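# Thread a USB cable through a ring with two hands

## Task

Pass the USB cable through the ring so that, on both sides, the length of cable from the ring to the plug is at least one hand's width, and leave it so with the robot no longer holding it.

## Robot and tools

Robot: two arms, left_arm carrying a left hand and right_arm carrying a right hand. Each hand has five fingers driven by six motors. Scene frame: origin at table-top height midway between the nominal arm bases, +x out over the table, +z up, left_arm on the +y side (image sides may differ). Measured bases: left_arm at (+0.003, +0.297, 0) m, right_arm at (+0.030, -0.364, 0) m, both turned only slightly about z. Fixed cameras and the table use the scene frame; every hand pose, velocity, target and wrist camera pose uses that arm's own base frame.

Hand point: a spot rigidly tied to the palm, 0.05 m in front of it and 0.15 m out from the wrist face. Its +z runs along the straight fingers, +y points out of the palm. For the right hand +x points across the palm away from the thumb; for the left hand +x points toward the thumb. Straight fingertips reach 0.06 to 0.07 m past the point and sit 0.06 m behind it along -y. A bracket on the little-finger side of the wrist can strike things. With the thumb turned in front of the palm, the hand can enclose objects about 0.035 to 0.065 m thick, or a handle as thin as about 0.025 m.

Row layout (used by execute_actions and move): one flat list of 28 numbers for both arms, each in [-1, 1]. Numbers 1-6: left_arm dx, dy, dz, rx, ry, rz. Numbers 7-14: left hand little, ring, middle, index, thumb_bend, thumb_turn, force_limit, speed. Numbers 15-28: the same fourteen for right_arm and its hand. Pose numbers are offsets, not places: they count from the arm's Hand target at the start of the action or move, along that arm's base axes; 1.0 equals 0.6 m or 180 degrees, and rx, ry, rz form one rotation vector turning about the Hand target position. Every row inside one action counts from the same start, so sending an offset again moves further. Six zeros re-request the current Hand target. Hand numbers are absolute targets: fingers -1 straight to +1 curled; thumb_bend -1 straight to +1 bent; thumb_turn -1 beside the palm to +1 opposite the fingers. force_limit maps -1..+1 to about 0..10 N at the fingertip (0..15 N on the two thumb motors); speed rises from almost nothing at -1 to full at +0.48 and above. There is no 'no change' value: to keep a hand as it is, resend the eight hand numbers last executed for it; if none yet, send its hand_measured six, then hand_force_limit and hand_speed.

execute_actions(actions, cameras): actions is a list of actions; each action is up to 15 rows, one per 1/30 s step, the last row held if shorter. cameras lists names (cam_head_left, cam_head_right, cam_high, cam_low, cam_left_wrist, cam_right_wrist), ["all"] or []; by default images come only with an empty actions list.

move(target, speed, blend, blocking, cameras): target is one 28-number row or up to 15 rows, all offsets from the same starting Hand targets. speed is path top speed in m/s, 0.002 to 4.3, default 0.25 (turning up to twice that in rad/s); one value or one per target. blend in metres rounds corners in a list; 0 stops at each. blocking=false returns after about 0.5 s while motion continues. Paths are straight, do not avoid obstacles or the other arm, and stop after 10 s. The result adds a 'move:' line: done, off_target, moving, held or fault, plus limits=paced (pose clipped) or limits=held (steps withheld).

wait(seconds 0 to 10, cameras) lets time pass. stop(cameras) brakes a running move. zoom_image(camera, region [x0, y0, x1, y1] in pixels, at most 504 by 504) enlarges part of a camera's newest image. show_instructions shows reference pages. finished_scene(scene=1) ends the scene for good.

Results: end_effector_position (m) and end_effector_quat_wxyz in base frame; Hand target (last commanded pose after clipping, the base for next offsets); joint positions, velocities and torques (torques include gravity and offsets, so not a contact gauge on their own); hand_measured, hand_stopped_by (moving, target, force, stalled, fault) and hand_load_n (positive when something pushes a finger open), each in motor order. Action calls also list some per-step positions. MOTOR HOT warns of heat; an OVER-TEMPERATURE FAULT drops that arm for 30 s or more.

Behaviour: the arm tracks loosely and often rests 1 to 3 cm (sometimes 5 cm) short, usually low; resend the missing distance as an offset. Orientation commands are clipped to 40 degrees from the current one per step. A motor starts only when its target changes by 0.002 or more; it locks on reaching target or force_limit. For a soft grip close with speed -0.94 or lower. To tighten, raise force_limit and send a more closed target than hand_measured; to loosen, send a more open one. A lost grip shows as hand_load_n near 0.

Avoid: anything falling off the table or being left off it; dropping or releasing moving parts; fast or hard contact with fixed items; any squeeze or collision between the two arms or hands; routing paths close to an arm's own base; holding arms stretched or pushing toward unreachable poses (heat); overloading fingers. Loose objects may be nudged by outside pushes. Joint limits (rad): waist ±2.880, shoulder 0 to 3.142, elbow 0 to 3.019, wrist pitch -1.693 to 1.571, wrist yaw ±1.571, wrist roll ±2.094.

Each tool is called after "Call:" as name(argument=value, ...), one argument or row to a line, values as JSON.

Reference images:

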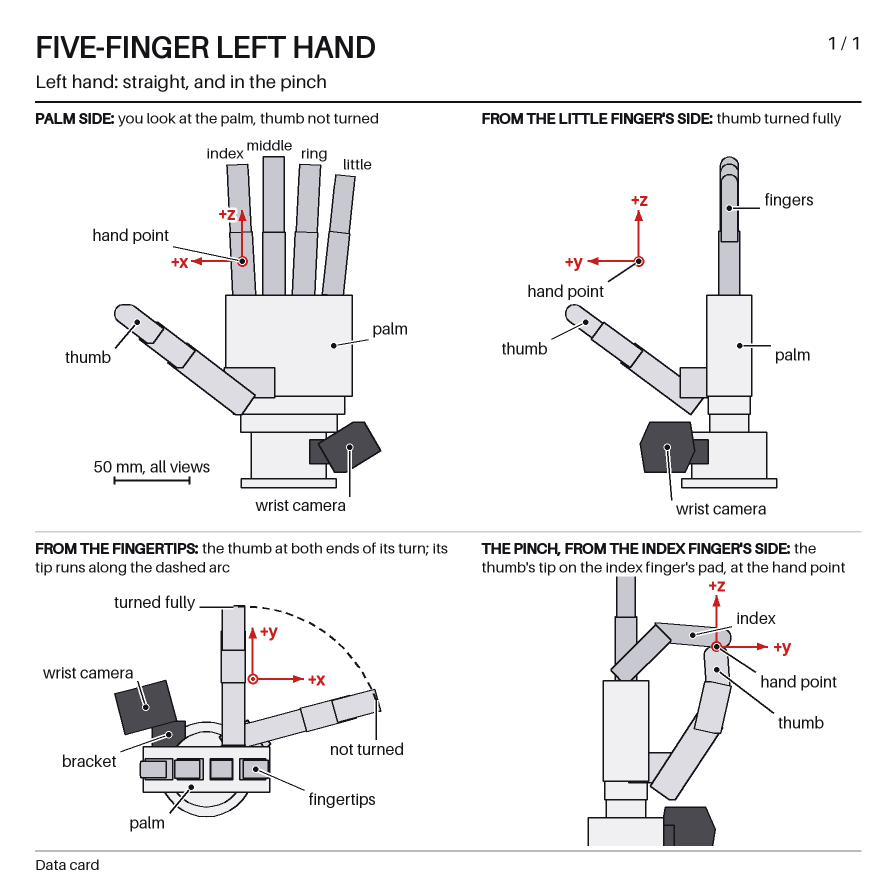

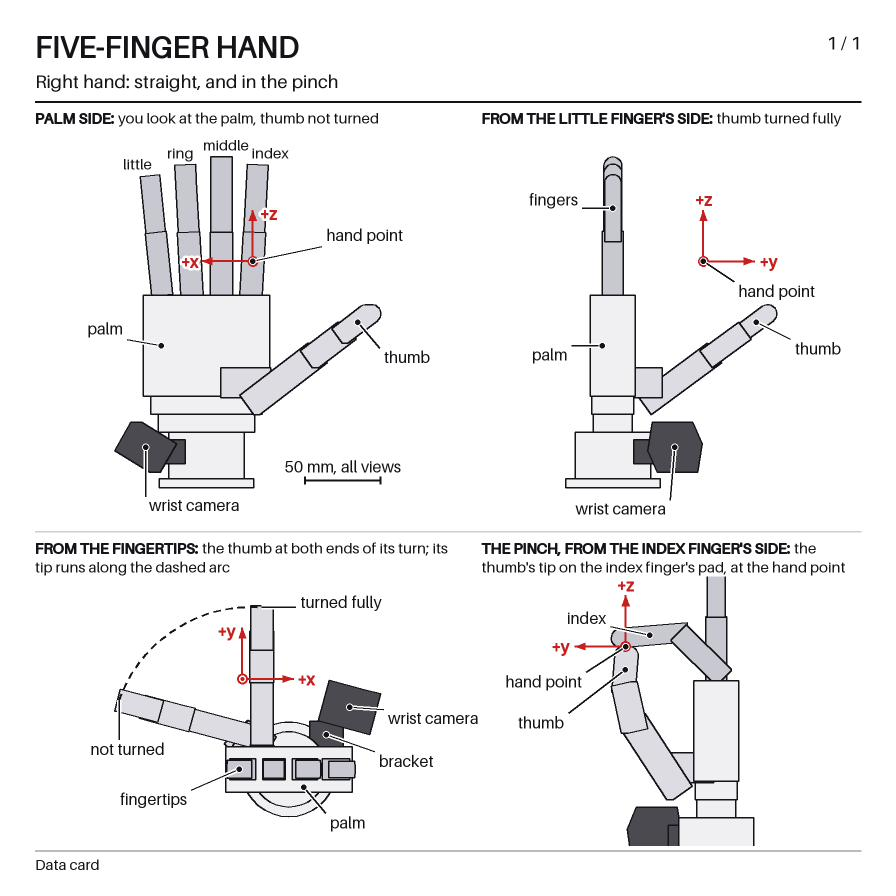

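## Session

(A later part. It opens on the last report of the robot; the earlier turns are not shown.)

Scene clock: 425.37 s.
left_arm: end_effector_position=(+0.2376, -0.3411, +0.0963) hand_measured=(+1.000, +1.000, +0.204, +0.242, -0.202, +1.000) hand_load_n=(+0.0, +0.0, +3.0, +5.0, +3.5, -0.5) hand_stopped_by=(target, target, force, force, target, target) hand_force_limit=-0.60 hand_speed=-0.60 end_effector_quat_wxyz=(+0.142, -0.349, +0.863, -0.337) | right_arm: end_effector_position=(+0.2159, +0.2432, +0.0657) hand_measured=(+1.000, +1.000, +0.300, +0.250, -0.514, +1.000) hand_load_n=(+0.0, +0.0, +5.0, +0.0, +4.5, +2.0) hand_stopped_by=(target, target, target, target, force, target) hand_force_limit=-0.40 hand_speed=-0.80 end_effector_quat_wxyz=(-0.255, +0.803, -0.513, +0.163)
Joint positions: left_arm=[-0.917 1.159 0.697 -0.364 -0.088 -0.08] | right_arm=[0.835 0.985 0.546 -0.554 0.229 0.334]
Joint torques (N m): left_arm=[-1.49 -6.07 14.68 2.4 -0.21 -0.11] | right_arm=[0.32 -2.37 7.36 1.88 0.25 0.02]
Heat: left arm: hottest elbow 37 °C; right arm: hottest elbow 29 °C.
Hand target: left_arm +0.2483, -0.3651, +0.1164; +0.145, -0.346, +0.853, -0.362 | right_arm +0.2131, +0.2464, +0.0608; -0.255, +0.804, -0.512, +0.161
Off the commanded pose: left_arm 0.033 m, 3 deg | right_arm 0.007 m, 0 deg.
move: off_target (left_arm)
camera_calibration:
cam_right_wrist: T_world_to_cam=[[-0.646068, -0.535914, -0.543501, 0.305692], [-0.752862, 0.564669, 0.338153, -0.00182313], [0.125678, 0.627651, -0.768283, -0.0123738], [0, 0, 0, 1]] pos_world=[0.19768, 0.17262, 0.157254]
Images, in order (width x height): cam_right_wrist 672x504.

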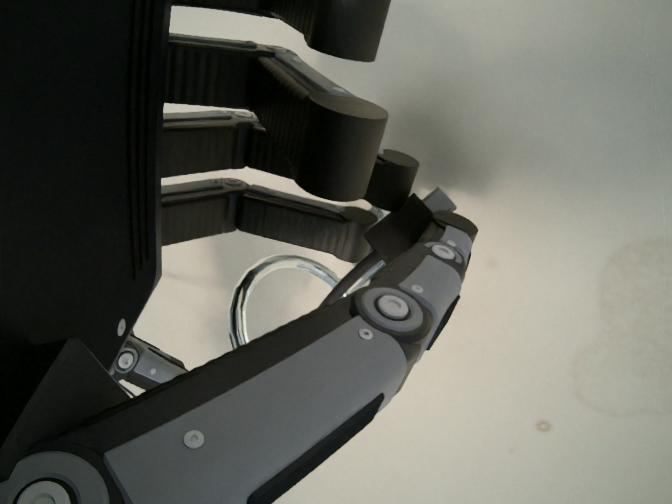

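Call:
move(
  target=[
    [0,0,0,0,0,0,1,1,0.204,0.242,-1,1,-0.6,-0.5,0.0,0.0,0.0,0,0,0,1,1,0.3,0.25,0.0,1,-0.4,-0.8],
    [0,0,0,0,0,0,1,1,-0.2,-0.2,-1,1,-0.6,-0.5,0.0,0.0,0.0,0,0,0,1,1,0.3,0.25,0.0,1,-0.4,-0.8],
  ],
  cameras=["cam_left_wrist","cam_right_wrist","cam_head_left","cam_head_right"],
  speed=0.05,
)

Scene clock: 433.20 s.
left_arm: end_effector_position=(+0.2376, -0.3412, +0.0963) hand_measured=(+1.000, +1.000, -0.200, -0.200, -1.000, +1.000) hand_load_n=(+0.0, +0.0, +0.0, +0.0, +0.0, +0.0) hand_stopped_by=(target, target, target, target, target, target) hand_force_limit=-0.60 hand_speed=-0.50 end_effector_quat_wxyz=(+0.142, -0.349, +0.863, -0.337) | right_arm: end_effector_position=(+0.2159, +0.2432, +0.0657) hand_measured=(+1.000, +1.000, +0.300, +0.250, -0.514, +1.000) hand_load_n=(+0.0, +0.0, +5.0, +0.5, +4.5, +2.0) hand_stopped_by=(target, target, target, target, force, target) hand_force_limit=-0.40 hand_speed=-0.80 end_effector_quat_wxyz=(-0.255, +0.803, -0.513, +0.163)
Joint positions: left_arm=[-0.917 1.159 0.697 -0.364 -0.088 -0.082] | right_arm=[0.835 0.985 0.546 -0.554 0.229 0.334]
Joint torques (N m): left_arm=[-1.55 -6.01 14.68 2.4 -0.21 -0.1] | right_arm=[0.38 -2.32 7.35 1.89 0.25 0.02]
Heat: left arm: hottest elbow 37 °C; right arm: hottest elbow 28 °C.
Hand target: left_arm +0.2482, -0.3652, +0.1164; +0.145, -0.346, +0.853, -0.362 | right_arm +0.2131, +0.2464, +0.0608; -0.255, +0.804, -0.512, +0.161
Off the commanded pose: left_arm 0.033 m, 3 deg | right_arm 0.006 m, 0 deg.
move: off_target (left_arm); target 2's new numbers were sent with left_arm's hand 0.033 m and 3 deg from that target
camera_calibration:
cam_left_wrist: T_world_to_cam=[[0.299674, -0.712604, 0.634343, -0.371211], [-0.953836, -0.209992, 0.214708, 0.134777], [-0.0197949, -0.669402, -0.742637, -0.0356182], [0, 0, 0, 1]] pos_world=[0.239092, -0.260067, 0.180086]
cam_right_wrist: T_world_to_cam=[[-0.646068, -0.535914, -0.543501, 0.305692], [-0.752862, 0.564669, 0.338153, -0.00182313], [0.125678, 0.627651, -0.768283, -0.0123738], [0, 0, 0, 1]] pos_world=[0.19768, 0.17262, 0.157254]
Images, in order (width x height): cam_head_left 672x504, cam_head_right 672x504, cam_left_wrist 672x504, cam_right_wrist 672x504.

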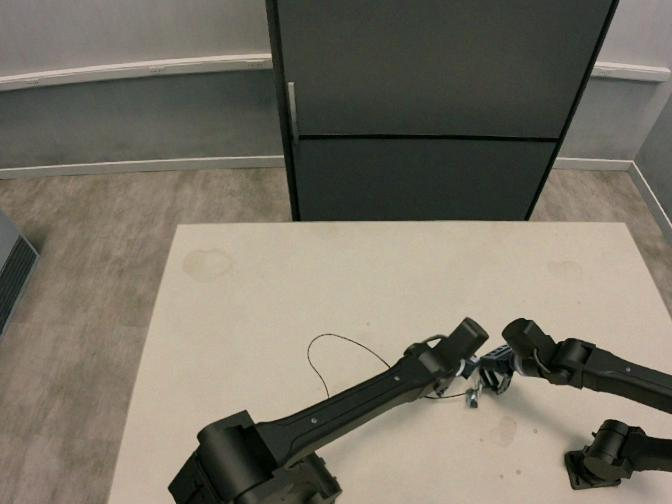

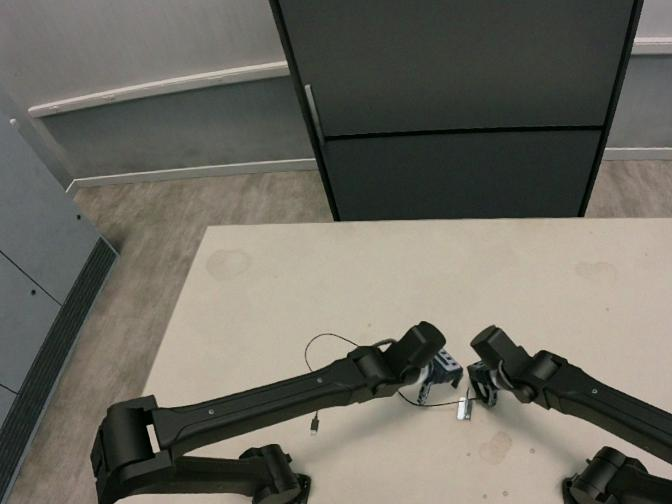

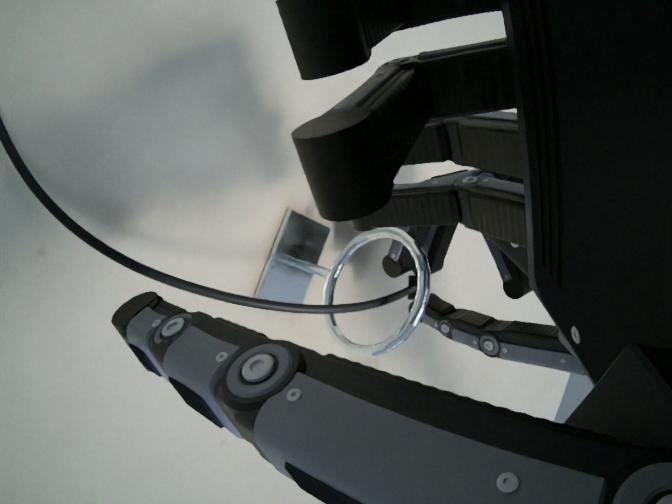

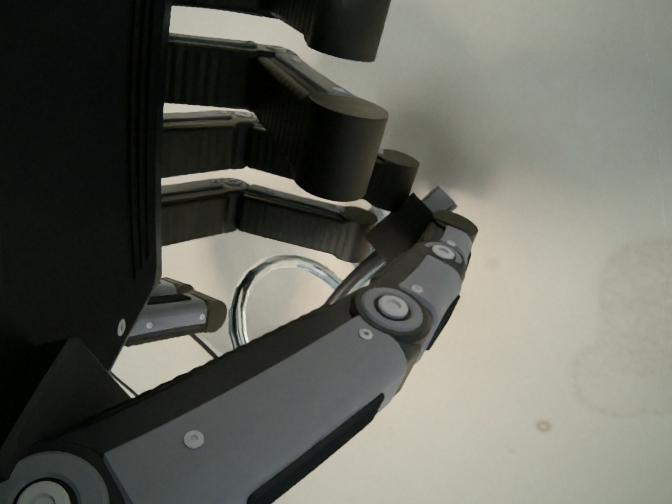

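Call:
move(
  target=[
    [0,0,0.1,0,0,0,1,1,-0.2,-0.2,-1,1,-0.6,-0.5,0.0,0.0,0.0,0,0,0,1,1,0.3,0.25,0.0,1,-0.4,-0.8],
    [0,0.25,0.2,0,0,0,1,1,-0.2,-0.2,-1,1,-0.6,-0.5,0.0,0.0,0.0,0,0,0,1,1,0.3,0.25,0.0,1,-0.4,-0.8],
  ],
  cameras=["cam_left_wrist","cam_right_wrist","cam_head_left","cam_high"],
  speed=0.12,
)

Call:
zoom_image(
  camera="cam_head_left",
  region=[380, 300, 540, 440],
)

Scene clock: 437.20 s.
left_arm: end_effector_position=(+0.2430, -0.3483, +0.1339) hand_measured=(+1.000, +1.000, -0.200, -0.200, -1.000, +1.000) hand_load_n=(+0.0, +0.0, +0.0, +0.0, +0.0, +0.0) hand_stopped_by=(target, target, target, target, target, target) hand_force_limit=-0.60 hand_speed=-0.50 end_effector_quat_wxyz=(+0.145, -0.348, +0.859, -0.347) | right_arm: end_effector_position=(+0.2159, +0.2432, +0.0657) hand_measured=(+1.000, +1.000, +0.300, +0.250, -0.514, +1.000) hand_load_n=(+0.0, +0.0, +5.0, +0.0, +4.5, +2.0) hand_stopped_by=(target, target, target, target, force, target) hand_force_limit=-0.40 hand_speed=-0.80 end_effector_quat_wxyz=(-0.255, +0.803, -0.513, +0.163)
Joint positions: left_arm=[-0.917 1.125 0.77 -0.449 -0.088 -0.082] | right_arm=[0.835 0.985 0.546 -0.554 0.229 0.334]
Joint torques (N m): left_arm=[-0.56 -6.12 10.55 2.04 -0.12 0.02] | right_arm=[0.32 -2.37 7.35 1.89 0.25 0.02]
Heat: left arm: hottest elbow 37 °C; right arm: hottest elbow 28 °C.
Hand target: left_arm +0.2435, -0.3489, +0.1276; +0.144, -0.349, +0.860, -0.344 (not the last commanded pose) | right_arm +0.2131, +0.2464, +0.0608; -0.255, +0.804, -0.512, +0.161
Off the commanded pose: left_arm 0.168 m, 2 deg | right_arm 0.006 m, 0 deg.
move: held (left_arm; a check stopped the path); path passed 1 of 2 targets; limits=held
pose unreachable (left arm): on one or more control steps of this call, first in action 0 (counted from 0), this arm could not follow its commanded pose, so it was not sent that pose on those steps. It may still have moved: this result reports where it is.
cause: moving toward the commanded pose would bring a part of the arm too close to another arm (a part of this arm just beyond joint 6 (wrist roll) and a part of the right arm just beyond its joint 4 (wrist pitch), at the place that arm is still heading or pushing toward).
camera_calibration:
cam_left_wrist: T_world_to_cam=[[0.290737, -0.700947, 0.651264, -0.397667], [-0.956755, -0.206187, 0.205198, 0.133654], [-0.00955102, -0.682759, -0.730581, -0.0210583], [0, 0, 0, 1]] pos_world=[0.24329, -0.265564, 0.216176]
cam_right_wrist: T_world_to_cam=[[-0.646068, -0.535914, -0.543501, 0.305692], [-0.752862, 0.564669, 0.338153, -0.00182313], [0.125678, 0.627651, -0.768283, -0.0123738], [0, 0, 0, 1]] pos_world=[0.19768, 0.17262, 0.157254]
Images, in order (width x height): cam_head_left 672x504, cam_high 672x504, cam_left_wrist 672x504, cam_right_wrist 672x504.

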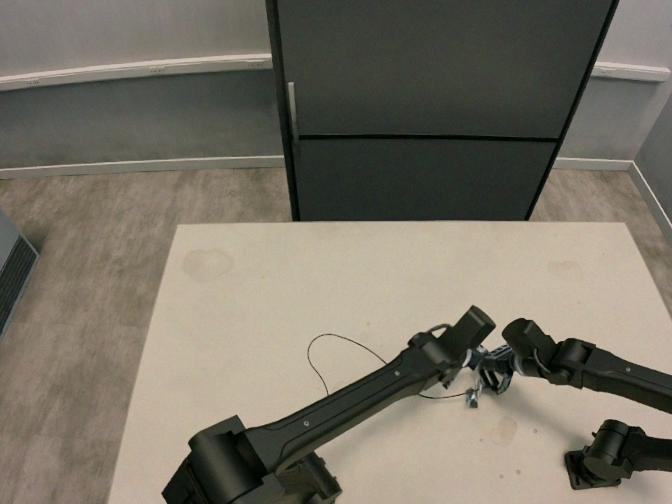

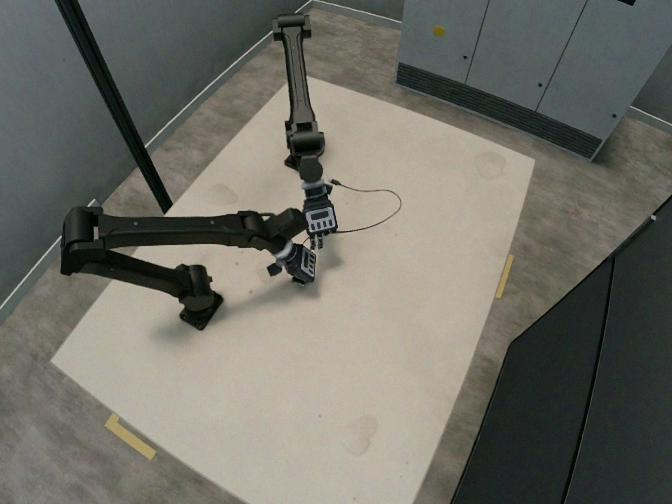

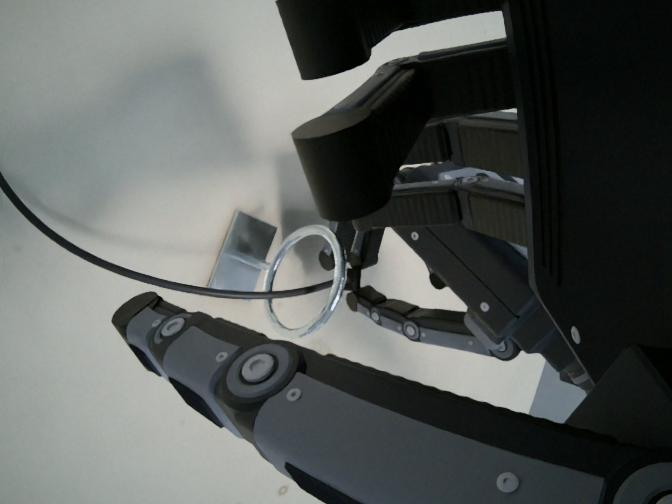

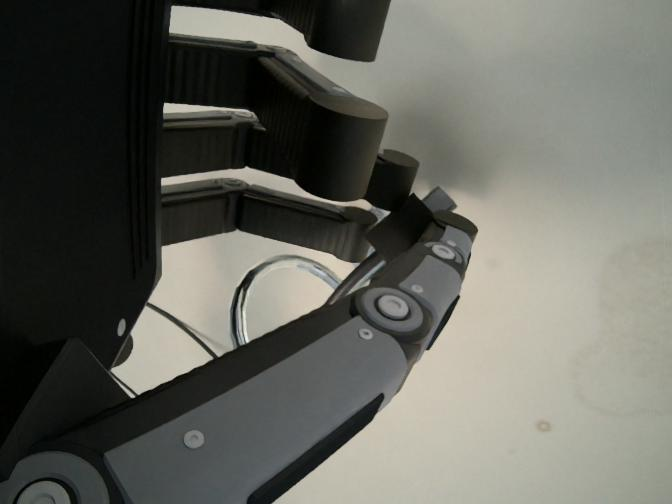

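Scaled by 3.150.

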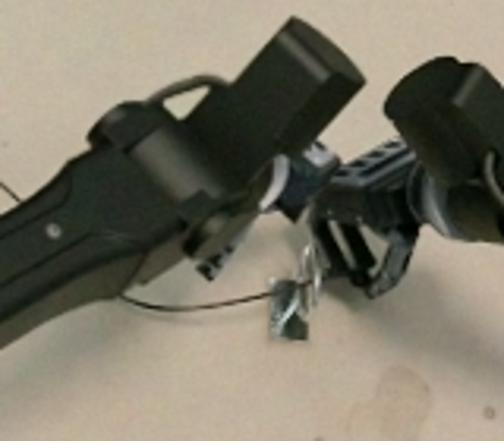

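Call:
move(
  target=[0,0.3,0.03,0,0,0,1,1,-0.2,-0.2,-1,1,-0.6,-0.5,0.0,0.0,0.0,0,0,0,1,1,0.3,0.25,0.0,1,-0.4,-0.8],
  cameras=["cam_right_wrist","cam_head_left","cam_high"],
  speed=0.15,
)

Call:
zoom_image(
  camera="cam_head_left",
  region=[380, 300, 540, 440],
)

Scene clock: 441.90 s.
left_arm: end_effector_position=(+0.2451, -0.1744, +0.1472) hand_measured=(+1.000, +1.000, -0.200, -0.200, -1.000, +1.000) hand_load_n=(+0.0, +0.0, +0.0, +0.0, +0.0, +0.0) hand_stopped_by=(target, target, target, target, target, target) hand_force_limit=-0.60 hand_speed=-0.50 end_effector_quat_wxyz=(+0.144, -0.347, +0.858, -0.349) | right_arm: end_effector_position=(+0.2159, +0.2432, +0.0657) hand_measured=(+1.000, +1.000, +0.300, +0.250, -0.514, +1.000) hand_load_n=(+0.0, +0.0, +4.5, +0.0, +4.5, +2.0) hand_stopped_by=(target, target, target, target, force, target) hand_force_limit=-0.40 hand_speed=-0.80 end_effector_quat_wxyz=(-0.255, +0.803, -0.513, +0.163)
Joint positions: left_arm=[-0.405 0.755 0.607 -0.688 0.269 0.293] | right_arm=[0.835 0.985 0.546 -0.554 0.229 0.334]
Joint torques (N m): left_arm=[0.32 -2.14 11.25 1.06 0.26 0.15] | right_arm=[0.38 -2.32 7.34 1.88 0.25 0.02]
Heat: left arm: hottest elbow 37 °C; right arm: hottest elbow 28 °C.
Hand target: left_arm +0.2435, -0.1688, +0.1456; +0.144, -0.349, +0.860, -0.344 | right_arm +0.2131, +0.2464, +0.0608; -0.255, +0.804, -0.512, +0.161
Off the commanded pose: left_arm 0.006 m, 1 deg | right_arm 0.006 m, 0 deg.
move: done
camera_calibration:
cam_right_wrist: T_world_to_cam=[[-0.646068, -0.535914, -0.543501, 0.305692], [-0.752862, 0.564669, 0.338153, -0.00182313], [0.125678, 0.627651, -0.768283, -0.0123738], [0, 0, 0, 1]] pos_world=[0.19768, 0.17262, 0.157254]
Images, in order (width x height): cam_head_left 672x504, cam_high 672x504, cam_right_wrist 672x504.

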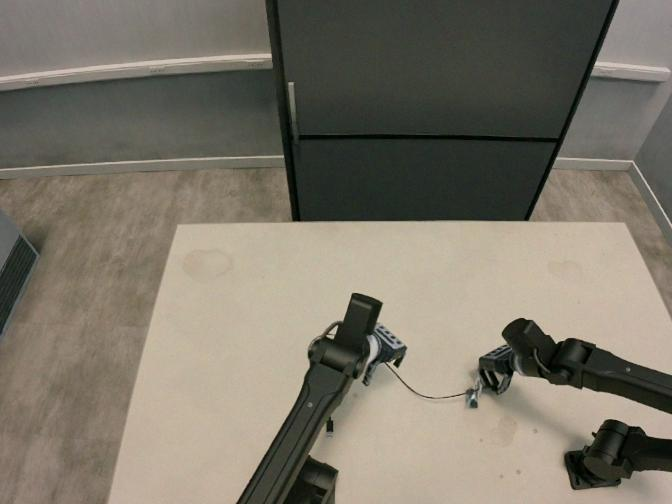

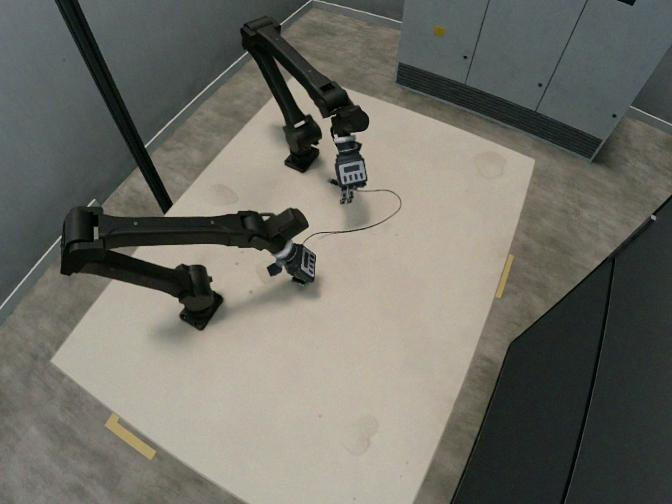

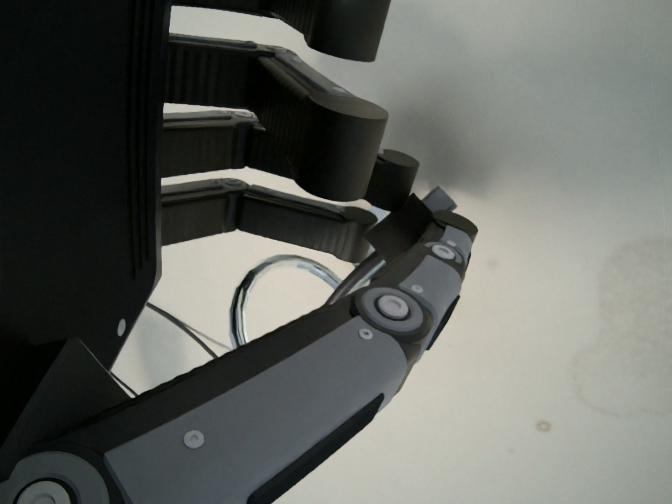

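Scaled by 3.150.

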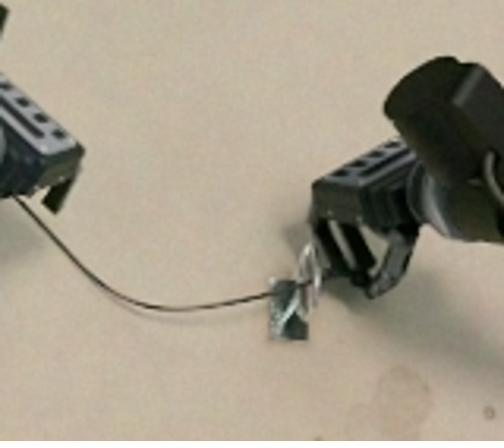

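Call:
move(
  target=[
    [0,0,0.15,0,0,0,1,1,-0.2,-0.2,-1,1,-0.6,-0.5,0.0,0.0,0.0,0,0,0,1,1,0.3,0.25,0.0,1,-0.4,-0.8],
    [0,0.2,0.2,0,0,0,1,1,-0.2,-0.2,-1,1,-0.6,-0.5,0.02,-0.2,0.02,0,0,0,1,1,0.3,0.25,0.0,1,-0.4,-0.8],
  ],
  cameras=["cam_right_wrist","cam_head_left","cam_head_right","cam_high"],
  speed=0.1,
)

Call:
zoom_image(
  camera="cam_head_left",
  region=[400, 300, 560, 440],
)

Call:
zoom_image(
  camera="cam_right_wrist",
  region=[160, 120, 600, 440],
)

Scene clock: 447.80 s.
left_arm: end_effector_position=(+0.2357, -0.0539, +0.2467) hand_measured=(+1.000, +1.000, -0.200, -0.200, -1.000, +1.000) hand_load_n=(+0.0, +0.0, +0.0, +0.0, +0.0, +0.0) hand_stopped_by=(target, target, target, target, target, target) hand_force_limit=-0.60 hand_speed=-0.50 end_effector_quat_wxyz=(+0.129, -0.354, +0.861, -0.342) | right_arm: end_effector_position=(+0.2272, +0.1311, +0.0744) hand_measured=(+1.000, +1.000, +0.300, +0.250, -0.514, +1.000) hand_load_n=(+0.0, +0.0, +5.0, +0.0, +4.5, +2.0) hand_stopped_by=(target, target, target, target, force, target) hand_force_limit=-0.40 hand_speed=-0.80 end_effector_quat_wxyz=(-0.258, +0.804, -0.511, +0.161)
Joint positions: left_arm=[0.168 0.749 0.899 -1.25 0.604 0.81] | right_arm=[0.392 0.745 0.454 -0.663 -0.032 -0.036]
Joint torques (N m): left_arm=[0.38 -0.26 15.27 0.68 0.58 0.14] | right_arm=[-1.9 -1.67 7.92 1.03 -0.12 -0.19]
Heat: left arm: hottest elbow 36 °C; right arm: hottest elbow 28 °C.
Hand target: left_arm +0.2435, -0.0488, +0.2657; +0.144, -0.349, +0.860, -0.344 | right_arm +0.2251, +0.1264, +0.0729; -0.255, +0.804, -0.512, +0.161
Off the commanded pose: left_arm 0.021 m, 2 deg | right_arm 0.005 m, 0 deg.
move: off_target (left_arm)
camera_calibration:
cam_right_wrist: T_world_to_cam=[[-0.642318, -0.537656, -0.546217, 0.25715], [-0.756883, 0.557152, 0.341629, 0.0687753], [0.120647, 0.632857, -0.764811, 0.0634036], [0, 0, 0, 1]] pos_world=[0.209578, 0.0598148, 0.165456]
Images, in order (width x height): cam_head_left 672x504, cam_head_right 672x504, cam_high 672x504, cam_right_wrist 672x504.

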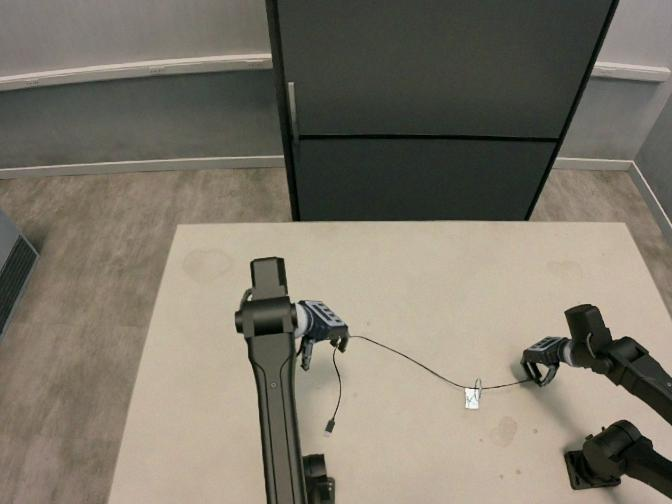

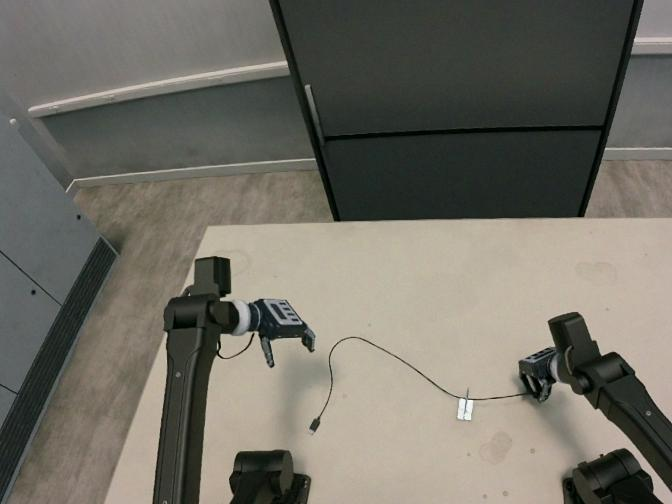

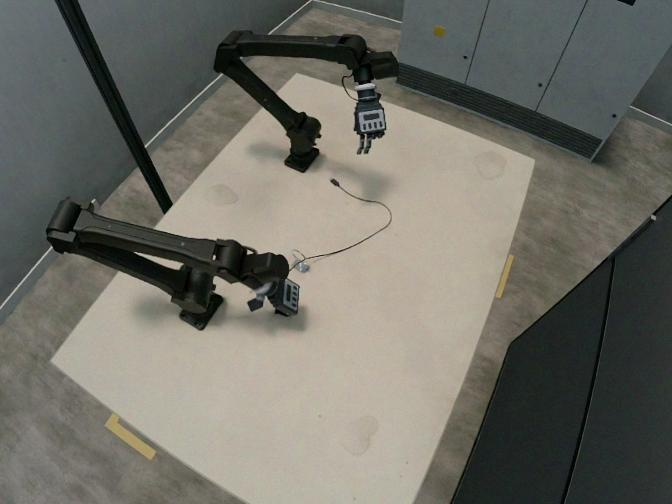

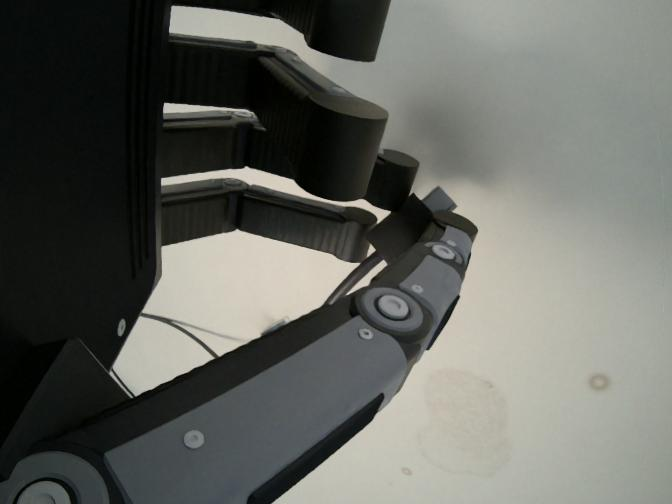

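Scaled by 3.150.

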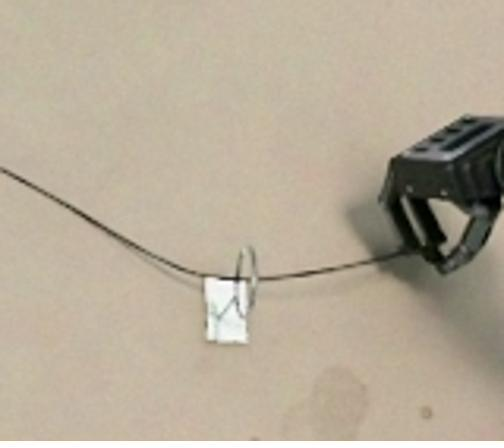

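Scaled by 1.145 from the camera's 672x504 image, which has a finer 960x720 frame.

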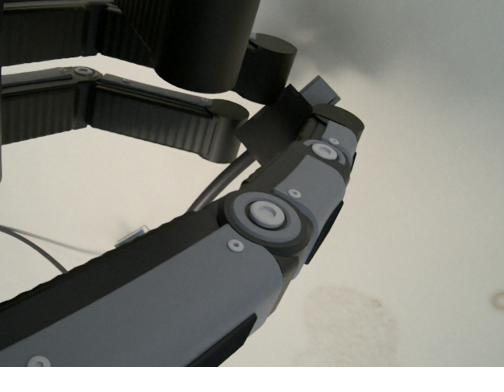

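Call:
move(
  target=[0,0,0,0,0,0,1,1,-0.2,-0.2,-1,1,-0.6,-0.5,0.04,-0.04,-0.06,0,0,0,1,1,0.3,0.25,0.0,1,-0.4,-0.8],
  cameras=["cam_right_wrist","cam_head_left"],
  speed=0.08,
)

Call:
zoom_image(
  camera="cam_right_wrist",
  region=[160, 120, 600, 440],
)

Scene clock: 451.10 s.
left_arm: end_effector_position=(+0.2357, -0.0539, +0.2467) hand_measured=(+1.000, +1.000, -0.200, -0.200, -1.000, +1.000) hand_load_n=(+0.0, +0.0, +0.0, +0.0, +0.0, +0.0) hand_stopped_by=(target, target, target, target, target, target) hand_force_limit=-0.60 hand_speed=-0.50 end_effector_quat_wxyz=(+0.129, -0.353, +0.861, -0.342) | right_arm: end_effector_position=(+0.2475, +0.1058, +0.0407) hand_measured=(+1.000, +1.000, +0.300, +0.250, -0.514, +1.000) hand_load_n=(+0.0, +0.5, +4.5, +0.0, +4.5, +2.0) hand_stopped_by=(target, target, target, target, force, target) hand_force_limit=-0.40 hand_speed=-0.80 end_effector_quat_wxyz=(-0.256, +0.804, -0.512, +0.160)
Joint positions: left_arm=[0.168 0.749 0.899 -1.25 0.605 0.811] | right_arm=[0.244 0.854 0.405 -0.518 -0.116 -0.158]
Joint torques (N m): left_arm=[0.38 -0.26 15.27 0.68 0.57 0.14] | right_arm=[-1.96 -0.97 7.43 1.92 -0.16 -0.17]
Heat: left arm: hottest elbow 36 °C; right arm: hottest elbow 28 °C.
Hand target: left_arm +0.2435, -0.0488, +0.2657; +0.144, -0.349, +0.860, -0.344 | right_arm +0.2490, +0.1024, +0.0367; -0.255, +0.804, -0.512, +0.161
Off the commanded pose: left_arm 0.021 m, 2 deg | right_arm 0.005 m, 0 deg.
move: off_target (left_arm)
camera_calibration:
cam_right_wrist: T_world_to_cam=[[-0.644585, -0.53817, -0.543032, 0.238709], [-0.755355, 0.558017, 0.343592, 0.109153], [0.11811, 0.631656, -0.766199, 0.0519932], [0, 0, 0, 1]] pos_world=[0.230177, 0.0347148, 0.131959]
Images, in order (width x height): cam_head_left 672x504, cam_right_wrist 672x504.

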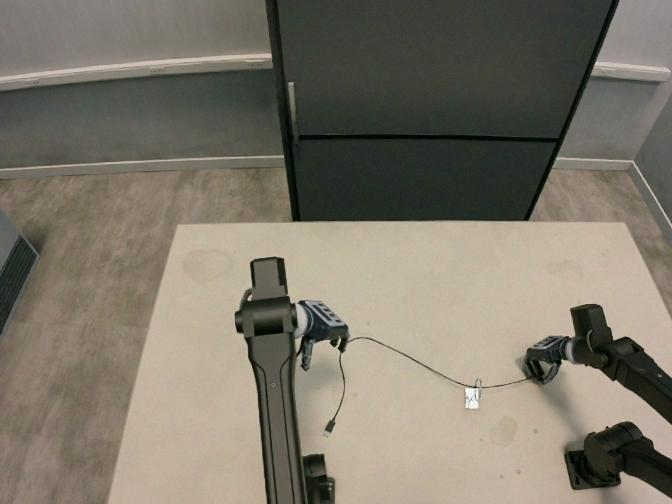

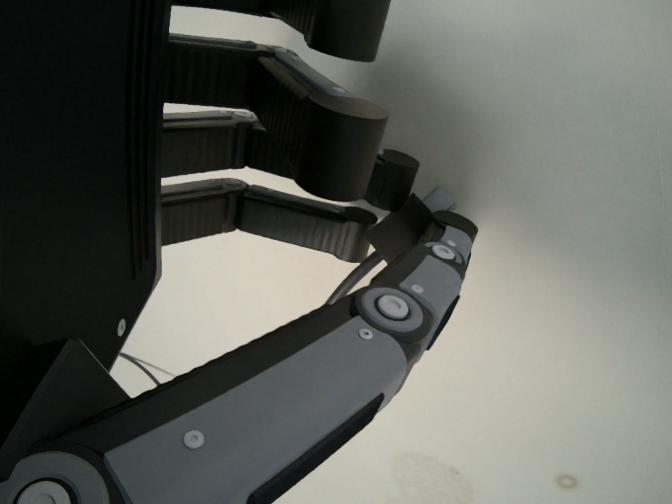

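Scaled by 1.145 from the camera's 672x504 image, which has a finer 960x720 frame.

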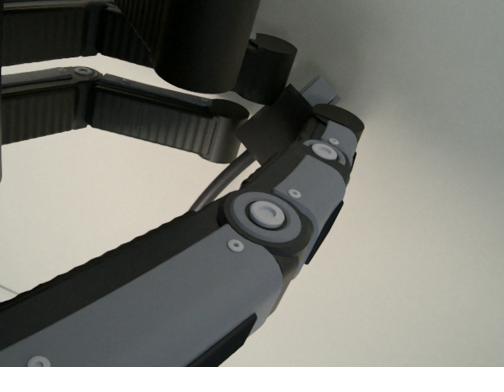

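Call:
move(
  target=[0,0,0,0,0,0,1,1,-0.2,-0.2,-1,1,-0.6,-0.5,0.0,0.0,-0.025,0,0,0,1,1,0.3,0.25,0.0,1,-0.4,-0.8],
  cameras=["cam_right_wrist"],
  speed=0.05,
)

Call:
zoom_image(
  camera="cam_right_wrist",
  region=[160, 120, 600, 440],
)

Scene clock: 454.80 s.
left_arm: end_effector_position=(+0.2357, -0.0539, +0.2467) hand_measured=(+1.000, +1.000, -0.200, -0.200, -1.000, +1.000) hand_load_n=(+0.0, +0.0, +0.0, +0.0, +0.0, +0.0) hand_stopped_by=(target, target, target, target, target, target) hand_force_limit=-0.60 hand_speed=-0.50 end_effector_quat_wxyz=(+0.129, -0.353, +0.861, -0.342) | right_arm: end_effector_position=(+0.2482, +0.1059, +0.0260) hand_measured=(+1.000, +1.000, +0.300, +0.250, -0.514, +1.000) hand_load_n=(+0.0, +0.0, +5.0, +0.0, +4.5, +2.0) hand_stopped_by=(target, target, target, target, force, target) hand_force_limit=-0.40 hand_speed=-0.80 end_effector_quat_wxyz=(-0.257, +0.804, -0.511, +0.160)
Joint positions: left_arm=[0.168 0.749 0.899 -1.25 0.605 0.811] | right_arm=[0.244 0.889 0.377 -0.454 -0.116 -0.159]
Joint torques (N m): left_arm=[0.38 -0.26 15.27 0.69 0.57 0.14] | right_arm=[-1.96 -0.91 7.15 1.92 -0.16 -0.19]
Heat: left arm: hottest elbow 36 °C; right arm: hottest elbow 28 °C.
Hand target: left_arm +0.2435, -0.0488, +0.2657; +0.144, -0.349, +0.860, -0.344 | right_arm +0.2492, +0.1023, +0.0219; -0.255, +0.804, -0.512, +0.161
Off the commanded pose: left_arm 0.021 m, 2 deg | right_arm 0.006 m, 0 deg.
move: off_target (left_arm)
camera_calibration:
cam_right_wrist: T_world_to_cam=[[-0.6437, -0.538447, -0.543807, 0.231009], [-0.75598, 0.557835, 0.342511, 0.114936], [0.118931, 0.631581, -0.766133, 0.0404638], [0, 0, 0, 1]] pos_world=[0.230777, 0.0347144, 0.117258]
Images, in order (width x height): cam_right_wrist 672x504.

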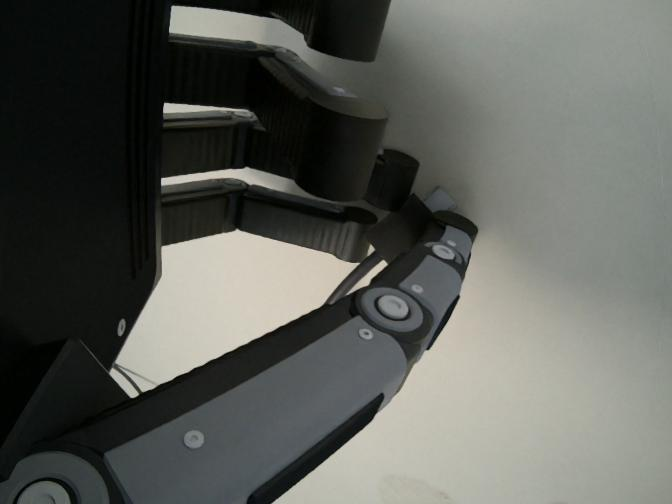

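Scaled by 1.145 from the camera's 672x504 image, which has a finer 960x720 frame.

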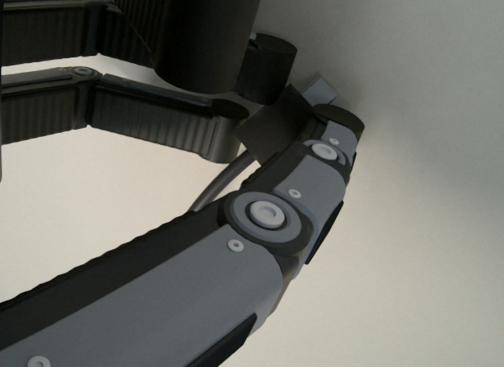

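Call:
move(
  target=[
    [0,0,0,0,0,0,1,1,-0.2,-0.2,-1,1,-0.6,-0.5,0.0,0.0,0.0,0,0,0,1,1,0.3,0.25,-1,1,-0.4,-0.5],
    [0,0,0,0,0,0,1,1,-0.2,-0.2,-1,1,-0.6,-0.5,0.03,0.01,0.035,0,0,0,1,1,0.3,0.25,-1,1,-0.4,-0.5],
  ],
  cameras=["cam_right_wrist"],
  speed=0.05,
)

Scene clock: 461.07 s.
left_arm: end_effector_position=(+0.2357, -0.0539, +0.2467) hand_measured=(+1.000, +1.000, -0.200, -0.200, -1.000, +1.000) hand_load_n=(+0.0, +0.0, +0.0, +0.0, +0.0, +0.0) hand_stopped_by=(target, target, target, target, target, target) hand_force_limit=-0.60 hand_speed=-0.50 end_effector_quat_wxyz=(+0.129, -0.353, +0.861, -0.342) | right_arm: end_effector_position=(+0.2504, +0.1064, +0.0275) hand_measured=(+1.000, +1.000, +0.300, +0.250, -1.000, +1.000) hand_load_n=(+0.0, +0.0, +0.0, +0.0, +0.0, +0.0) hand_stopped_by=(target, target, target, target, target, target) hand_force_limit=-0.40 hand_speed=-0.50 end_effector_quat_wxyz=(-0.247, +0.807, -0.514, +0.152)
Joint positions: left_arm=[0.168 0.749 0.899 -1.25 0.605 0.811] | right_arm=[0.244 0.917 0.401 -0.476 -0.116 -0.159]
Joint velocities: left_arm=[-0.015 -0.005 -0.002 -0.002 -0.168 0.007] | right_arm=[within noise]
Joint torques (N m): left_arm=[0.32 -0.26 15.27 0.68 0.57 0.14] | right_arm=[-1.26 -1.2 11.25 0.9 0 -0.11]
Heat: left arm: hottest elbow 36 °C; right arm: hottest waist 27 °C.
Hand target: left_arm +0.2435, -0.0488, +0.2657; +0.144, -0.349, +0.860, -0.344 | right_arm +0.2671, +0.1084, +0.0429; -0.255, +0.804, -0.512, +0.162
Off the commanded pose: left_arm 0.021 m, 2 deg | right_arm 0.023 m, 1 deg.
move: off_target (left_arm, right_arm)
camera_calibration:
cam_right_wrist: T_world_to_cam=[[-0.657152, -0.542148, -0.523667, 0.236644], [-0.747216, 0.559894, 0.358031, 0.112931], [0.0990927, 0.626574, -0.773037, 0.0466893], [0, 0, 0, 1]] pos_world=[0.235269, 0.0358119, 0.119582]
Images, in order (width x height): cam_right_wrist 672x504.

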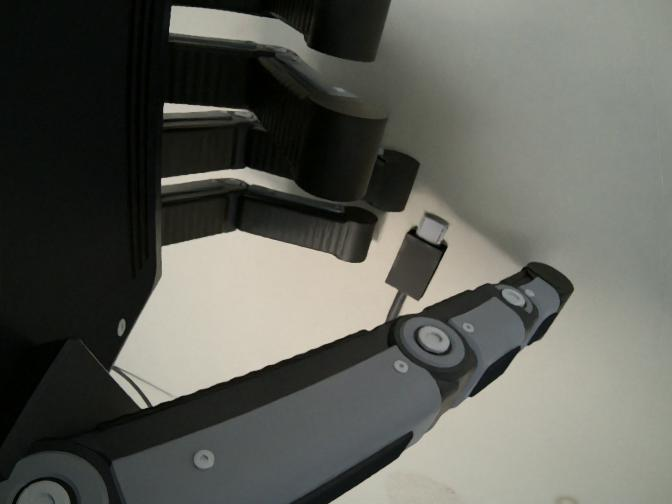

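Call:
move(
  target=[0,0,0,0,0,0,1,1,-0.2,-0.2,-1,1,-0.6,-0.5,0.0,0.0,0.2,0,0,0,1,1,0.3,0.25,-1,1,-0.4,-0.5],
  cameras=["all"],
  speed=0.12,
)

Call:
zoom_image(
  camera="cam_head_left",
  region=[280, 300, 580, 460],
)

Call:
zoom_image(
  camera="cam_head_right",
  region=[280, 300, 580, 460],
)

Scene clock: 464.60 s.
left_arm: end_effector_position=(+0.2357, -0.0539, +0.2467) hand_measured=(+1.000, +1.000, -0.200, -0.200, -1.000, +1.000) hand_load_n=(+0.0, +0.0, +0.0, +0.0, +0.0, +0.0) hand_stopped_by=(target, target, target, target, target, target) hand_force_limit=-0.60 hand_speed=-0.50 end_effector_quat_wxyz=(+0.129, -0.353, +0.861, -0.342) | right_arm: end_effector_position=(+0.2540, +0.1071, +0.1385) hand_measured=(+1.000, +1.000, +0.300, +0.250, -1.000, +1.000) hand_load_n=(+0.0, +0.0, +0.0, +0.0, -0.5, +0.0) hand_stopped_by=(target, target, target, target, target, target) hand_force_limit=-0.40 hand_speed=-0.50 end_effector_quat_wxyz=(-0.239, +0.810, -0.516, +0.144)
Joint positions: left_arm=[0.168 0.749 0.899 -1.25 0.605 0.811] | right_arm=[0.244 0.808 0.666 -0.873 -0.115 -0.159]
Joint torques (N m): left_arm=[0.32 -0.26 15.27 0.69 0.58 0.14] | right_arm=[-1.2 -2.37 12.57 0.91 -0.03 -0.11]
Heat: left arm: hottest elbow 36 °C; right arm: hottest elbow 28 °C.
Hand target: left_arm +0.2435, -0.0488, +0.2657; +0.144, -0.349, +0.860, -0.344 | right_arm +0.2671, +0.1083, +0.1627; -0.254, +0.804, -0.512, +0.161
Off the commanded pose: left_arm 0.021 m, 2 deg | right_arm 0.028 m, 3 deg.
move: off_target (left_arm, right_arm)
camera_calibration:
cam_left_wrist: T_world_to_cam=[[0.310861, -0.700761, 0.642105, -0.265172], [-0.949714, -0.202329, 0.23897, 0.154464], [-0.0375447, -0.684103, -0.728419, 0.268239], [0, 0, 0, 1]] pos_world=[0.239199, 0.0289338, 0.328746]
cam_right_wrist: T_world_to_cam=[[-0.668687, -0.545037, -0.505759, 0.298322], [-0.738975, 0.56244, 0.370913, 0.0712882], [0.0822978, 0.621769, -0.778865, 0.137335], [0, 0, 0, 1]] pos_world=[0.240862, 0.0371105, 0.231403]

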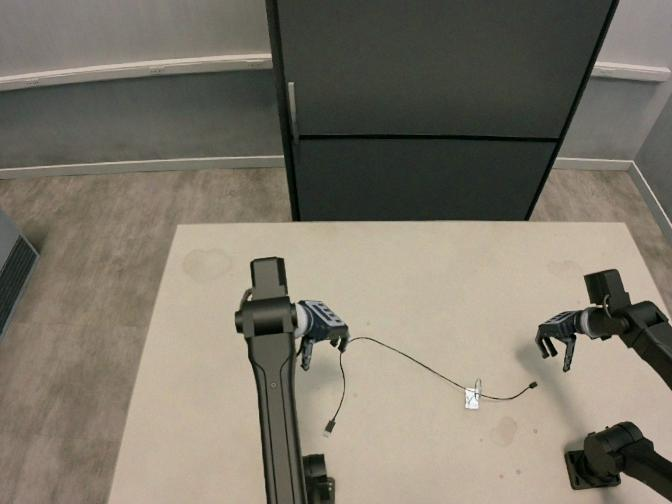

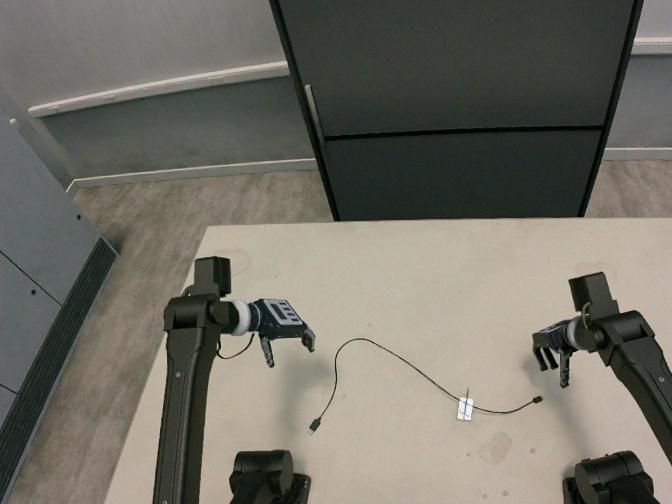

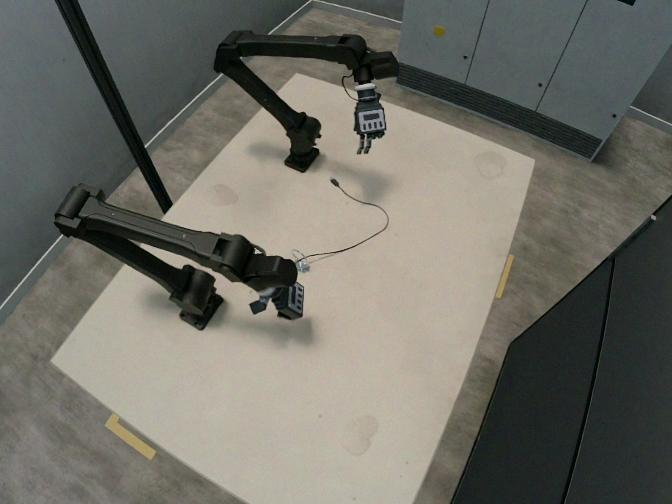

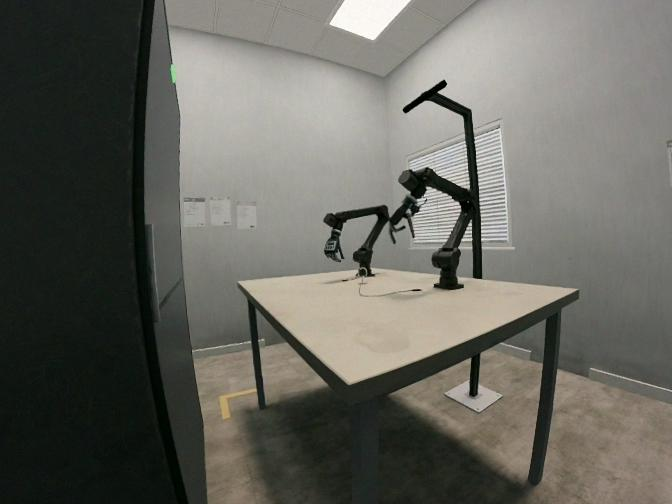

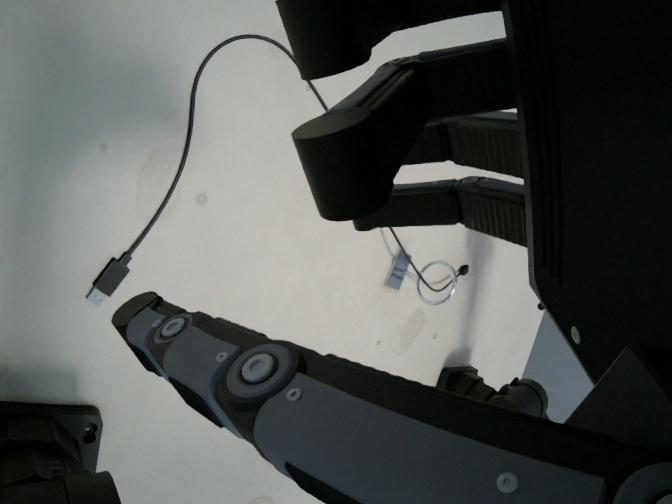

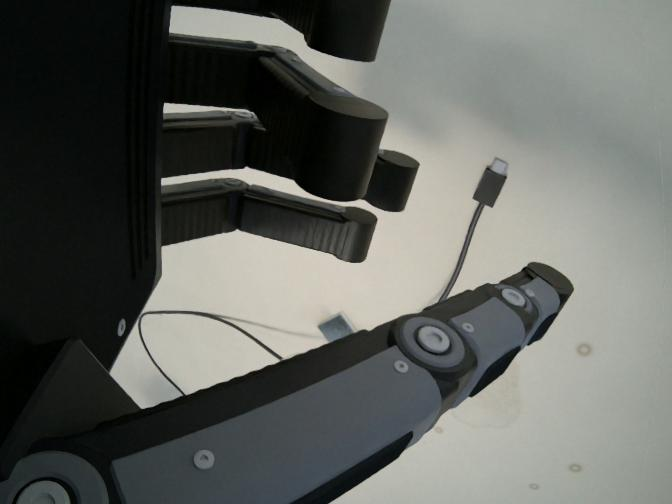

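Scaled by 1.680.

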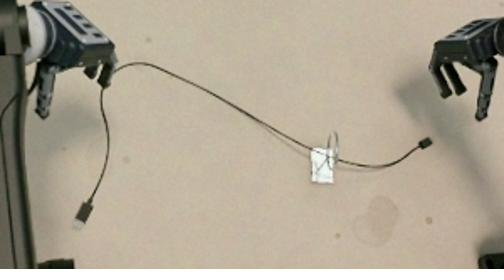

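Scaled by 1.680.

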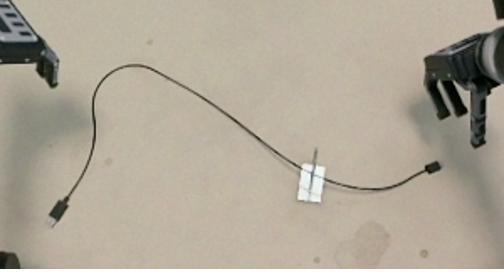

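Call:
finished_scene(
)

The scene is finished: the task was done.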